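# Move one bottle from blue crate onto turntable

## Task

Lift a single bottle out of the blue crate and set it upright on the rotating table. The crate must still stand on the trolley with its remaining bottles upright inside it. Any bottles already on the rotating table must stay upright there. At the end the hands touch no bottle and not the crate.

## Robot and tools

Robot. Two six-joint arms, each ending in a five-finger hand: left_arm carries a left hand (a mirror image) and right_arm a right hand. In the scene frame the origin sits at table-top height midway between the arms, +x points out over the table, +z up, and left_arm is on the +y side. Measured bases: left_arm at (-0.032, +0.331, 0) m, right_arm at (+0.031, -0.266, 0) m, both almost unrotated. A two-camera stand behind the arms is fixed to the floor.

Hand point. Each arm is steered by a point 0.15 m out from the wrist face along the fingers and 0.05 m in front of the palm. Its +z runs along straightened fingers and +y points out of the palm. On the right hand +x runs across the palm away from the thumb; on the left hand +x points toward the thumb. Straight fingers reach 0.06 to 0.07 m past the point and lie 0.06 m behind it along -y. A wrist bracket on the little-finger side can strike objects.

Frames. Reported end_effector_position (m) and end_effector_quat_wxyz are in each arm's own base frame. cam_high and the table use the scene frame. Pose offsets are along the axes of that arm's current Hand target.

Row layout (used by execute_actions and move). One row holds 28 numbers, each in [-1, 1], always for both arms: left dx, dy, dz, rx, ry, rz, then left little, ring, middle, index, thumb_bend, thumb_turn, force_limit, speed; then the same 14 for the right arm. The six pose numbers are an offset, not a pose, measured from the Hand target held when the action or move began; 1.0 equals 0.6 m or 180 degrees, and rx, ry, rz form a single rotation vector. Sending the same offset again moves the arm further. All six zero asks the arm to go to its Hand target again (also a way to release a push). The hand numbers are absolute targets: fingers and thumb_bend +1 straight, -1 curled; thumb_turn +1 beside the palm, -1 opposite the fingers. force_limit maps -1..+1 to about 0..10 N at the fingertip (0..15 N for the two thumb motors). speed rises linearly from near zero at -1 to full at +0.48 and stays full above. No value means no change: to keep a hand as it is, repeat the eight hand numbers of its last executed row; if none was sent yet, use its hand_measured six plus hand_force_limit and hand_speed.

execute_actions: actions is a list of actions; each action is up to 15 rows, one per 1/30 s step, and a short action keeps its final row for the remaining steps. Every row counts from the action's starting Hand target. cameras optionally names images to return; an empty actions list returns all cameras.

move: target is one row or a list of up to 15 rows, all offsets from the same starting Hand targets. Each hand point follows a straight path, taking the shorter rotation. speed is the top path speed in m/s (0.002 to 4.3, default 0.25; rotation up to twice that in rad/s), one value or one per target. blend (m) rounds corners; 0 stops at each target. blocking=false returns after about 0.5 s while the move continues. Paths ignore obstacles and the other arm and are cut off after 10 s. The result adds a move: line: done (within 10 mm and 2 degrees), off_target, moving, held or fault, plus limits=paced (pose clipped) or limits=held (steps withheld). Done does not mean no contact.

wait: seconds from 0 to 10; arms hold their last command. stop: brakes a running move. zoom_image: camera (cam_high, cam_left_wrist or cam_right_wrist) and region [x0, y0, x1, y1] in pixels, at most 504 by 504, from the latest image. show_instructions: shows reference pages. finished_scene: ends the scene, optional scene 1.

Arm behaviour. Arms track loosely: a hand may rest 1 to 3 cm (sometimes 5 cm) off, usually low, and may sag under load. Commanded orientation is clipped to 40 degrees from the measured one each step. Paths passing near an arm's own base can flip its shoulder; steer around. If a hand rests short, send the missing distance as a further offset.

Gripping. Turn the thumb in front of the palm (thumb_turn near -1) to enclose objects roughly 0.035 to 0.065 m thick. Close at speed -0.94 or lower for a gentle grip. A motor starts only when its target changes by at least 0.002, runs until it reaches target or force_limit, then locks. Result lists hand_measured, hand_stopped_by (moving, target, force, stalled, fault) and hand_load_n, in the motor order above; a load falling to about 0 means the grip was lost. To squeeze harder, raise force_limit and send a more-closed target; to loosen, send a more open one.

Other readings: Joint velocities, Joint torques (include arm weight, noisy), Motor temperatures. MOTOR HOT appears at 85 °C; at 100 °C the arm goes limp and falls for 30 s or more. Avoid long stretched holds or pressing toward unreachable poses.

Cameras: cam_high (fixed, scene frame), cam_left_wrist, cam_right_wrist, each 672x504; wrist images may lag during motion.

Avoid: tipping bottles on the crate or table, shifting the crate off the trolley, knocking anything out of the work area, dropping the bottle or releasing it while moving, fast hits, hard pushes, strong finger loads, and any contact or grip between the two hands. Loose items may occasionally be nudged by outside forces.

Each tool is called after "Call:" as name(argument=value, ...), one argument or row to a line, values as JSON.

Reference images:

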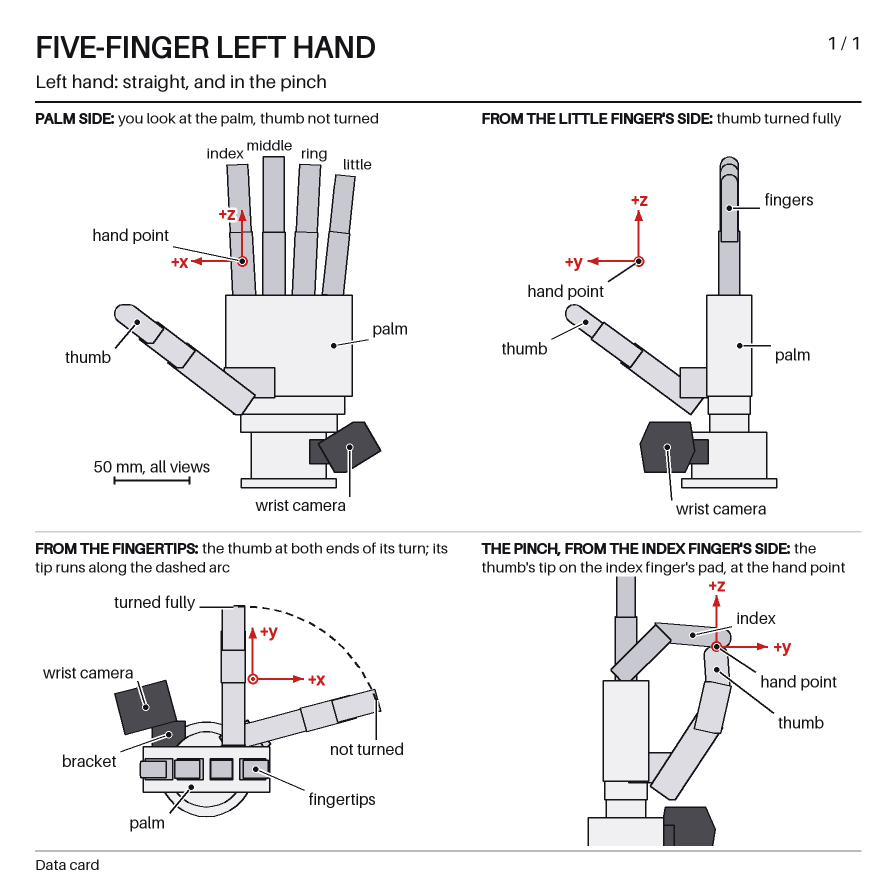

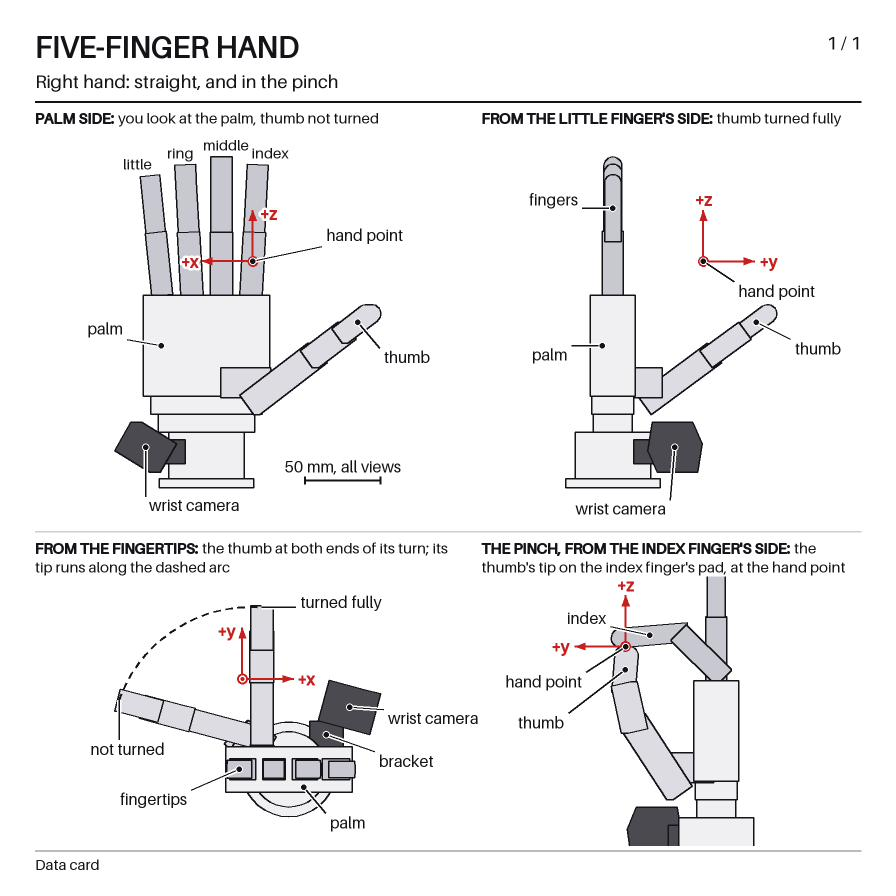

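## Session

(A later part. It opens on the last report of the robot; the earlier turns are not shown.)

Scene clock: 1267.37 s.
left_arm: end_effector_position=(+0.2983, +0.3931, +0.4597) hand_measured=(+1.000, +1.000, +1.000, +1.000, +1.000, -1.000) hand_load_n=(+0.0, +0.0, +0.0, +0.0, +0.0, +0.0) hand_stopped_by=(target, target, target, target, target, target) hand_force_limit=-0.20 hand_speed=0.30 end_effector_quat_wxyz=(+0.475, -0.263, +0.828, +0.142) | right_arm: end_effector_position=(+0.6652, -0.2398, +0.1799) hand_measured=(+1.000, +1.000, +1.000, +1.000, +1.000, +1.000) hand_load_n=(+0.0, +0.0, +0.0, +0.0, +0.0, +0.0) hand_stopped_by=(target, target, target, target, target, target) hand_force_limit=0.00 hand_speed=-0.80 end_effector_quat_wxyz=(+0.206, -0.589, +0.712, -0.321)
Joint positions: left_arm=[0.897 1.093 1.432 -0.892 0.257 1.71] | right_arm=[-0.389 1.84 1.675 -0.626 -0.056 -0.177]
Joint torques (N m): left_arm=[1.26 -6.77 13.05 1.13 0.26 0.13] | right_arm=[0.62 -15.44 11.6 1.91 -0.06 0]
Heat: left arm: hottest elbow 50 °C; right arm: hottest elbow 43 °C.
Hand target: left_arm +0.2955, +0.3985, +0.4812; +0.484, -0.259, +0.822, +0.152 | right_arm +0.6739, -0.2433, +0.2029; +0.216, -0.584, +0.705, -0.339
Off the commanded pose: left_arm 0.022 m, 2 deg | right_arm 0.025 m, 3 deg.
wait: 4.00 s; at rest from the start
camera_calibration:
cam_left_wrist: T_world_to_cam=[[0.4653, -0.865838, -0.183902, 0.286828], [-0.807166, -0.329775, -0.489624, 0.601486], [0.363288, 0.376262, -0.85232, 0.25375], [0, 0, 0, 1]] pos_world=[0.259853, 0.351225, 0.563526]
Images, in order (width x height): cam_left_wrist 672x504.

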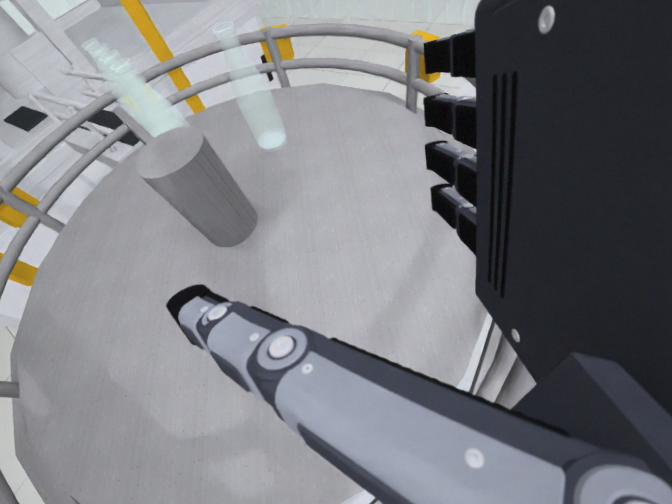

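Call:
wait(
  seconds=6,
  cameras=["cam_left_wrist"],
)

Call:
zoom_image(
  camera="cam_left_wrist",
  region=[60, 0, 320, 200],
)

Scene clock: 1276.30 s.
left_arm: end_effector_position=(+0.2983, +0.3931, +0.4597) hand_measured=(+1.000, +1.000, +1.000, +1.000, +1.000, -1.000) hand_load_n=(+0.0, +0.0, +0.0, +0.0, +0.0, +0.5) hand_stopped_by=(target, target, target, target, target, target) hand_force_limit=-0.20 hand_speed=0.30 end_effector_quat_wxyz=(+0.475, -0.263, +0.828, +0.142) | right_arm: end_effector_position=(+0.6652, -0.2398, +0.1799) hand_measured=(+1.000, +1.000, +1.000, +1.000, +1.000, +1.000) hand_load_n=(+0.0, +0.0, +0.0, +0.0, +0.0, +0.0) hand_stopped_by=(target, target, target, target, target, target) hand_force_limit=0.00 hand_speed=-0.80 end_effector_quat_wxyz=(+0.206, -0.589, +0.712, -0.321)
Joint positions: left_arm=[0.897 1.093 1.432 -0.892 0.257 1.71] | right_arm=[-0.389 1.84 1.675 -0.626 -0.056 -0.177]
Joint torques (N m): left_arm=[0.5 -7.06 13.03 1.09 0.24 0.11] | right_arm=[0.5 -15.44 11.66 1.74 -0.01 0.01]
Heat: left arm: hottest elbow 51 °C; right arm: hottest elbow 43 °C.
Hand target: left_arm +0.2955, +0.3985, +0.4812; +0.484, -0.259, +0.822, +0.152 | right_arm +0.6739, -0.2433, +0.2029; +0.216, -0.584, +0.705, -0.339
Off the commanded pose: left_arm 0.022 m, 2 deg | right_arm 0.025 m, 3 deg.
wait: 6.00 s; at rest from the start
camera_calibration:
cam_left_wrist: T_world_to_cam=[[0.4653, -0.865838, -0.183902, 0.286828], [-0.807166, -0.329775, -0.489624, 0.601486], [0.363288, 0.376262, -0.85232, 0.25375], [0, 0, 0, 1]] pos_world=[0.259853, 0.351225, 0.563526]
Images, in order (width x height): cam_left_wrist 672x504.

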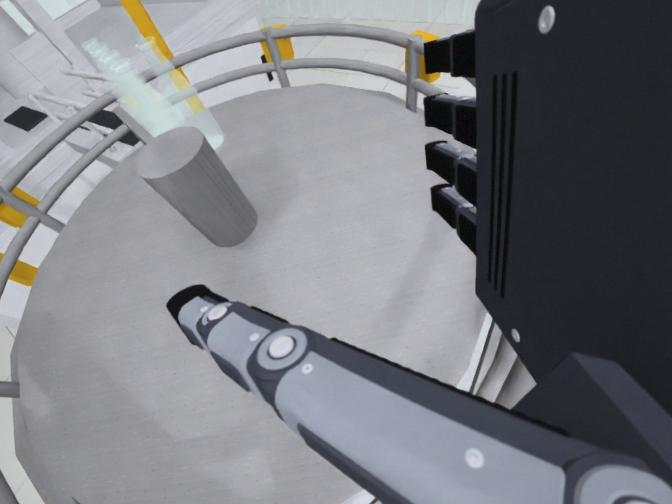

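Scaled by 1.938 from the camera's 672x504 image, which has a finer 960x720 frame.

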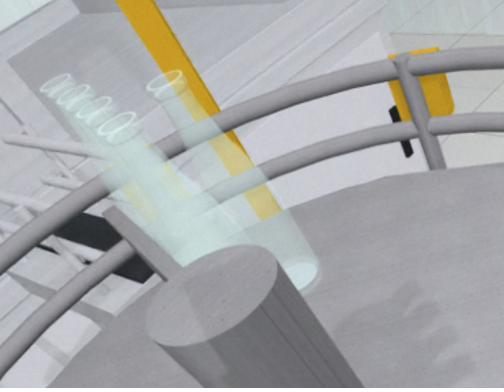

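Call:
wait(
  seconds=2,
  cameras=["cam_left_wrist", "cam_high"],
)

Call:
zoom_image(
  camera="cam_left_wrist",
  region=[60, 0, 320, 200],
)

Scene clock: 1280.83 s.
left_arm: end_effector_position=(+0.2983, +0.3931, +0.4597) hand_measured=(+1.000, +1.000, +1.000, +1.000, +1.000, -1.000) hand_load_n=(+0.0, +0.0, +0.0, +0.0, +0.0, +0.0) hand_stopped_by=(target, target, target, target, target, target) hand_force_limit=-0.20 hand_speed=0.30 end_effector_quat_wxyz=(+0.475, -0.263, +0.828, +0.142) | right_arm: end_effector_position=(+0.6652, -0.2398, +0.1799) hand_measured=(+1.000, +1.000, +1.000, +1.000, +1.000, +1.000) hand_load_n=(+0.0, +0.0, +0.0, +0.0, +0.0, +0.0) hand_stopped_by=(target, target, target, target, target, target) hand_force_limit=0.00 hand_speed=-0.80 end_effector_quat_wxyz=(+0.206, -0.589, +0.712, -0.321)
Joint positions: left_arm=[0.897 1.093 1.432 -0.892 0.257 1.71] | right_arm=[-0.389 1.84 1.675 -0.626 -0.056 -0.177]
Joint torques (N m): left_arm=[1.03 -7.06 13.05 1.05 0.26 0.11] | right_arm=[0.73 -15.21 11.56 1.59 -0.03 -0.02]
Heat: left arm: hottest elbow 52 °C; right arm: hottest elbow 43 °C.
Hand target: left_arm +0.2955, +0.3985, +0.4812; +0.484, -0.259, +0.822, +0.152 | right_arm +0.6739, -0.2433, +0.2029; +0.216, -0.584, +0.705, -0.339
Off the commanded pose: left_arm 0.022 m, 2 deg | right_arm 0.025 m, 3 deg.
wait: 2.00 s; at rest from the start
camera_calibration:
cam_left_wrist: T_world_to_cam=[[0.4653, -0.865838, -0.183902, 0.286828], [-0.807166, -0.329775, -0.489624, 0.601486], [0.363288, 0.376262, -0.85232, 0.25375], [0, 0, 0, 1]] pos_world=[0.259853, 0.351225, 0.563526]
Images, in order (width x height): cam_high 672x504, cam_left_wrist 672x504.

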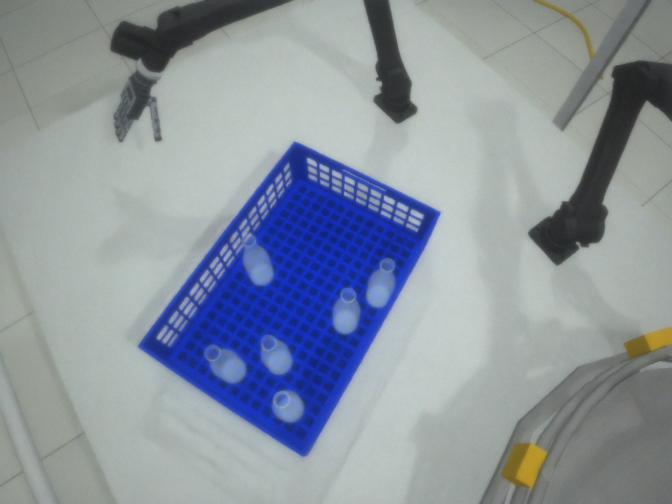

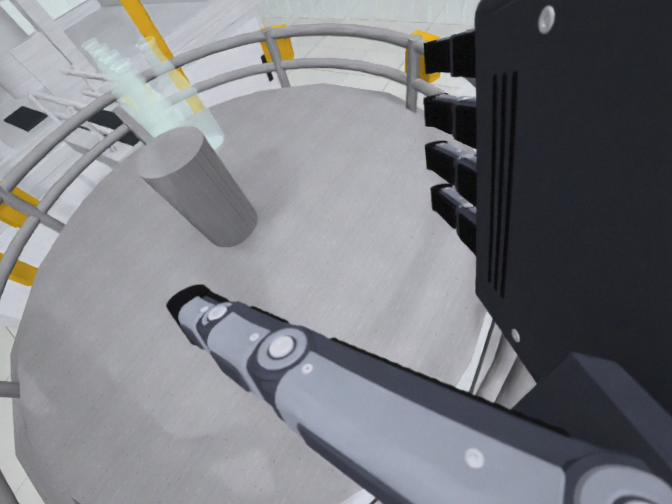

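Scaled by 1.938 from the camera's 672x504 image, which has a finer 960x720 frame.

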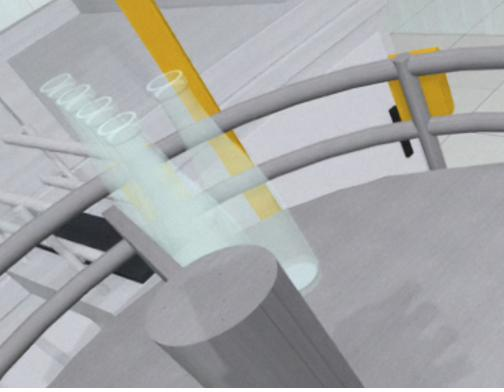

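The bottle has settled upright against the row of bottles already on the turning table. The other six bottles are still standing in the crate.

Call:
finished_scene(
  scene=1,
)

The scene is finished: the task was done.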